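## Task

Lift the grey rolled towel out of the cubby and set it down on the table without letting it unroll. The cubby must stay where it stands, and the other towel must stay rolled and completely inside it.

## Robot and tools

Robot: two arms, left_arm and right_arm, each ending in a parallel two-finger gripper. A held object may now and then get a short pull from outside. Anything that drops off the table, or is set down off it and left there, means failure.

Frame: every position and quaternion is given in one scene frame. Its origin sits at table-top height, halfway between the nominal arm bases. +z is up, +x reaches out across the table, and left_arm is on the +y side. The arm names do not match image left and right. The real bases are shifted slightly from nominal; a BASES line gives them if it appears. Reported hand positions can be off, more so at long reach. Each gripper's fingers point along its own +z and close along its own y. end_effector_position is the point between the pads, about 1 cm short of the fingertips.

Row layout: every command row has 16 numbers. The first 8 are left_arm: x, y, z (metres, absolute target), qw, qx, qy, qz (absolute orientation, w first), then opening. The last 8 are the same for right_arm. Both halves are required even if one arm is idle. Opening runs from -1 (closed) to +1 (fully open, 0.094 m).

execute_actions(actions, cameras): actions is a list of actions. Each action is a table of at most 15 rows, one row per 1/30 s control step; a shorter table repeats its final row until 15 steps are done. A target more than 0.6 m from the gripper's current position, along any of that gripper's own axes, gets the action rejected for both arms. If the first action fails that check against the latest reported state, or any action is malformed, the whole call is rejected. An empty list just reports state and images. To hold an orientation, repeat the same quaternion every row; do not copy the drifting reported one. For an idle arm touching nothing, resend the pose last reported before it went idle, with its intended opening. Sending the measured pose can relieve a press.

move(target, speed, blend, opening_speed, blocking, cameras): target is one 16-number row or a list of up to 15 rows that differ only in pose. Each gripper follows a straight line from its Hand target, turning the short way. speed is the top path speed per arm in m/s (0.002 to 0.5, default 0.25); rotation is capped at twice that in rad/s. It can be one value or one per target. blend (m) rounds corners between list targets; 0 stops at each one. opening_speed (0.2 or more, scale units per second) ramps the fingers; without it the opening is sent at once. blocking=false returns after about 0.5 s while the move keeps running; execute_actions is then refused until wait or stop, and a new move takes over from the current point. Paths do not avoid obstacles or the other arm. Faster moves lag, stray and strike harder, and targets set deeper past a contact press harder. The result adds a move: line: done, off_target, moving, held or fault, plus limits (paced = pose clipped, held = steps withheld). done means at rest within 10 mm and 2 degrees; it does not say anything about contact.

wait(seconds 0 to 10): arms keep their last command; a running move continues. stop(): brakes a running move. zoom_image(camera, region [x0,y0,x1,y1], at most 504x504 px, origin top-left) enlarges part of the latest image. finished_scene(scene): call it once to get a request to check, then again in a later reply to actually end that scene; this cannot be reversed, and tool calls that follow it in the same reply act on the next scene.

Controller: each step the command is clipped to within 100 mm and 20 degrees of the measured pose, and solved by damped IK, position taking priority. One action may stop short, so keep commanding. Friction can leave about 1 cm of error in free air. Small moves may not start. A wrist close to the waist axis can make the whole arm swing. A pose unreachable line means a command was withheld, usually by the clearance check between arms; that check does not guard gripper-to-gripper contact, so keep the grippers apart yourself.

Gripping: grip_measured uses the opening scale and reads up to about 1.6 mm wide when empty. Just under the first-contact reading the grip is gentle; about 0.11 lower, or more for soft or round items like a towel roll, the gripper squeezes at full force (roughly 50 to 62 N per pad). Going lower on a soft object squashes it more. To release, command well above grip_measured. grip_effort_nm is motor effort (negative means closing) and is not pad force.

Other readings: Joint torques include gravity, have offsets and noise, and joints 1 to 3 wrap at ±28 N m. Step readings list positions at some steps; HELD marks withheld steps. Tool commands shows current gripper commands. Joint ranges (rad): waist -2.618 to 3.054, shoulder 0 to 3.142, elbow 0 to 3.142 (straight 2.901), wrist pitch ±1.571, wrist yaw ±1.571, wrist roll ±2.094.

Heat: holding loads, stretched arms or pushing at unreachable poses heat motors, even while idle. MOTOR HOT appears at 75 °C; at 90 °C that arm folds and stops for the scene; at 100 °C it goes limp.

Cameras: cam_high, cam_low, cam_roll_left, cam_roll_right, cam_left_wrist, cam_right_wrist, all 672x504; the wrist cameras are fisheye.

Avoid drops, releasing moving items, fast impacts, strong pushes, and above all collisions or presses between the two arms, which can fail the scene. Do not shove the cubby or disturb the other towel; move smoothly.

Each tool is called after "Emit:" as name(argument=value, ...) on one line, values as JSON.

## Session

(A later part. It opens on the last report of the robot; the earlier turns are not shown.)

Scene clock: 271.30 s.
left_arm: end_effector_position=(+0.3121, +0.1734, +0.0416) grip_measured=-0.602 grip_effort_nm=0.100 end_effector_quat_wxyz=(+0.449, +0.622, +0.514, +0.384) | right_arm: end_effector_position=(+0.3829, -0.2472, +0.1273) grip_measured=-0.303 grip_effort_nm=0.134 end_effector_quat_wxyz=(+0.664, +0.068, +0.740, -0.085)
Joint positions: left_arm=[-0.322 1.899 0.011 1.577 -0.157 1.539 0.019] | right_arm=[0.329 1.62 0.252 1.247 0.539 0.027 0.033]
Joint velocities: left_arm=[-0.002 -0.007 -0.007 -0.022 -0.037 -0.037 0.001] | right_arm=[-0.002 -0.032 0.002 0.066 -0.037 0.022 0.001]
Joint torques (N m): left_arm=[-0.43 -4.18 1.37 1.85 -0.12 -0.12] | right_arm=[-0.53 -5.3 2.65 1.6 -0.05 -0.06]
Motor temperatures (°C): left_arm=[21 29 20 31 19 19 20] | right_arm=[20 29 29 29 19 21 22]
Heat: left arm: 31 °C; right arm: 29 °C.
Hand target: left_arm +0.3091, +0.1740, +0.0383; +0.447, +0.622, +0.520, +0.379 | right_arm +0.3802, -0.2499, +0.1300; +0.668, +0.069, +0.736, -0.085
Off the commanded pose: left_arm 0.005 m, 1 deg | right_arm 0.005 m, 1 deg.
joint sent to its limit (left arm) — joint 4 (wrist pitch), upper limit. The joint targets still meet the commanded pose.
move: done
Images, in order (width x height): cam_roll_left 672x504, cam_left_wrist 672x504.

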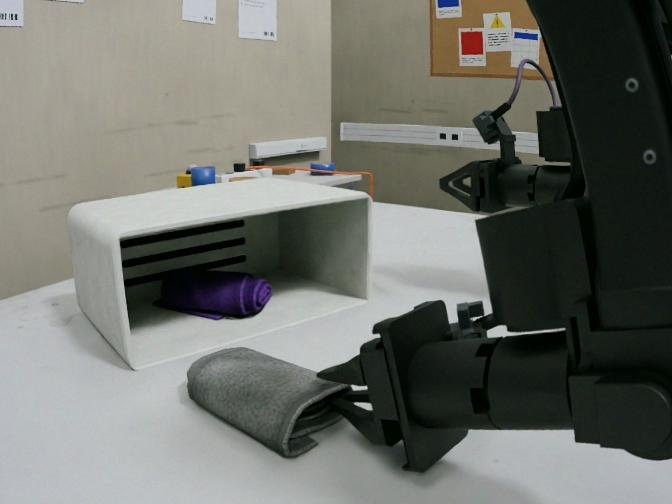

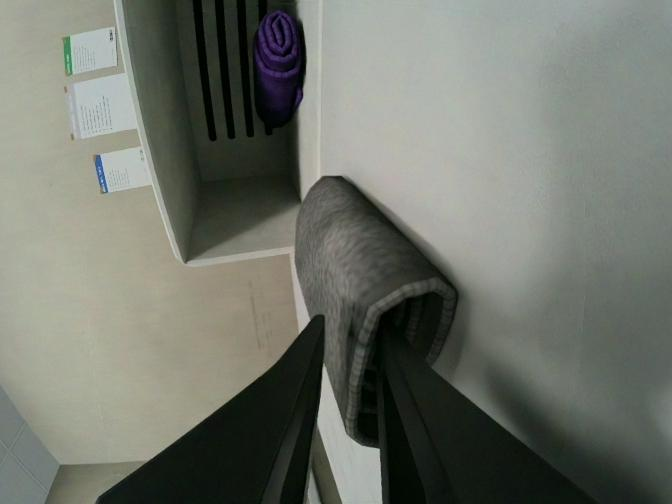

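Emit:
move(target=[[0.286,0.179,0.046,0.435,0.632,0.528,0.369,-0.6,0.38,-0.25,0.13,0.668,0.069,0.736,-0.085,-0.3],[0.275,0.185,0.08,0.435,0.632,0.528,0.369,-0.6,0.38,-0.25,0.13,0.668,0.069,0.736,-0.085,-0.3]], speed=[0.04,0.08])

Emit:
zoom_image(camera="cam_high", region=[310, 60, 490, 230])

Scene clock: 274.87 s.
left_arm: end_effector_position=(+0.2834, +0.1835, +0.0874) grip_measured=-0.602 grip_effort_nm=0.095 end_effector_quat_wxyz=(+0.437, +0.630, +0.522, +0.374) | right_arm: end_effector_position=(+0.3829, -0.2472, +0.1273) grip_measured=-0.303 grip_effort_nm=0.129 end_effector_quat_wxyz=(+0.664, +0.068, +0.740, -0.085)
Joint positions: left_arm=[-0.322 0.929 0.011 0.568 -0.157 1.531 0.019] | right_arm=[0.329 1.62 0.252 1.247 0.539 0.027 0.033]
Joint velocities: left_arm=[0.002 -0.002 -0.002 -0.022 -0.037 -0.007 -0.001] | right_arm=[-0.007 0.007 -0.017 0.066 -0.051 0.051 0]
Joint torques (N m): left_arm=[-0.49 -1.54 6.65 1.55 -0.11 -0.13] | right_arm=[-0.51 -5.29 2.65 1.6 -0.05 -0.06]
Motor temperatures (°C): left_arm=[21 29 20 31 19 19 19] | right_arm=[20 29 29 29 19 21 22]
Heat: left arm: 31 °C; right arm: 29 °C.
Hand target: left_arm +0.2783, +0.1845, +0.0793; +0.430, +0.633, +0.530, +0.366 | right_arm +0.3802, -0.2499, +0.1300; +0.668, +0.069, +0.736, -0.085
Off the commanded pose: left_arm 0.011 m, 1 deg | right_arm 0.005 m, 1 deg.
joint sent to its limit (left arm) — joint 3 (elbow), lower limit, where the elbow is as bent as it goes. The joint targets still meet the commanded pose.
move: off_target (left_arm)

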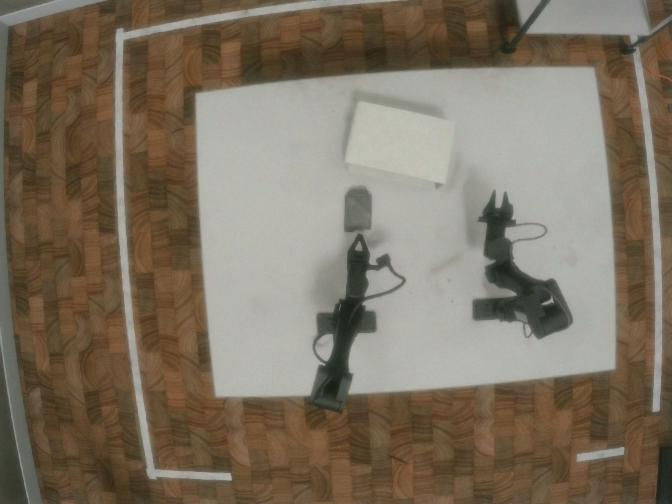

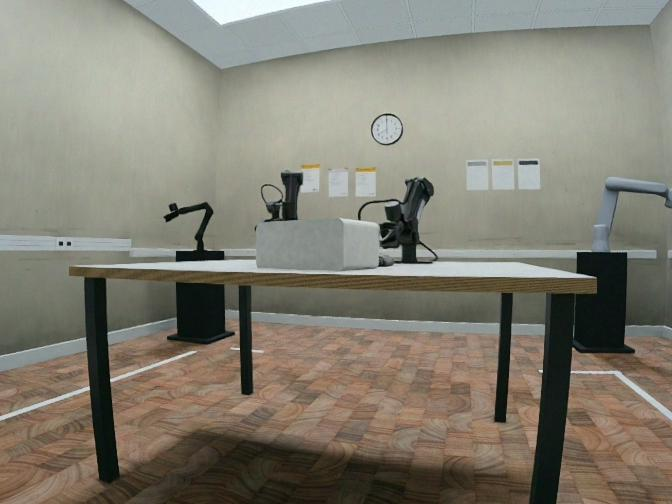

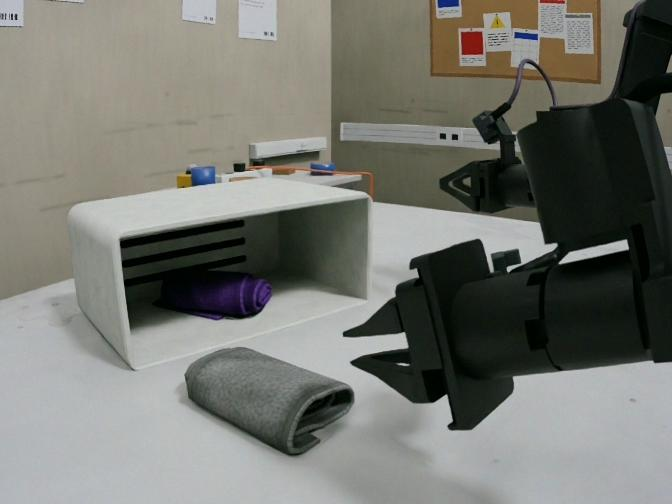

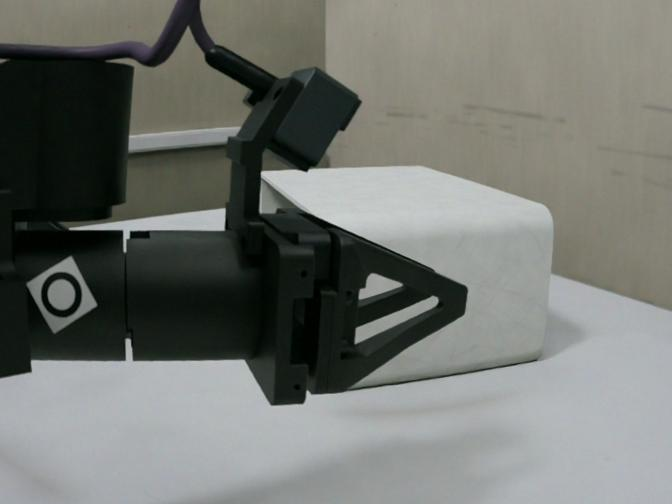

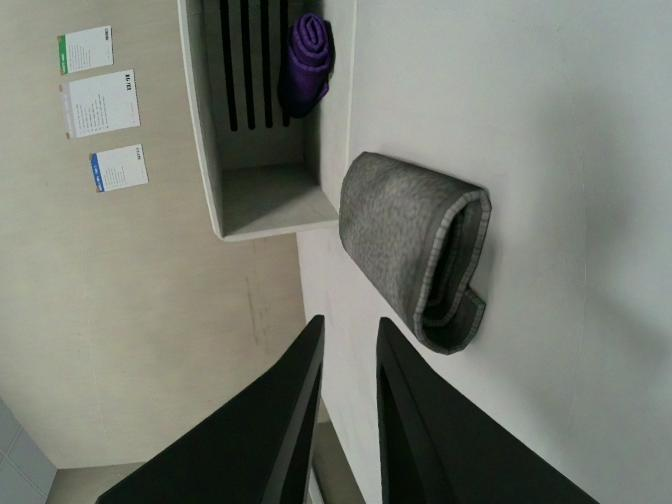

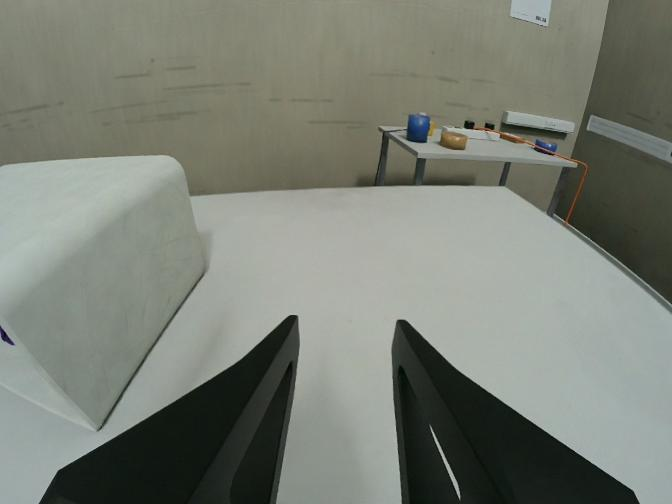

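Scaled by 2.800 from the camera's 672x504 image, which has a finer 960x720 frame.

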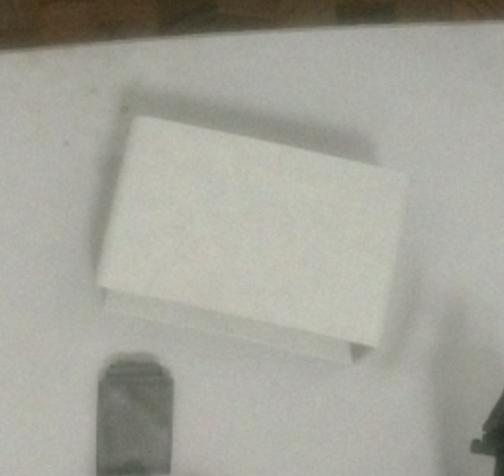

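Clearly out of the cubby with a gap. Finish.

Emit:
finished_scene(scene=1)

This call ended nothing. Check each condition of the task against the scene as it is now, look again where you are not sure, and mend what is not met. Then call finished_scene again.

Emit:
finished_scene(scene=1)

The scene is finished: the task was done.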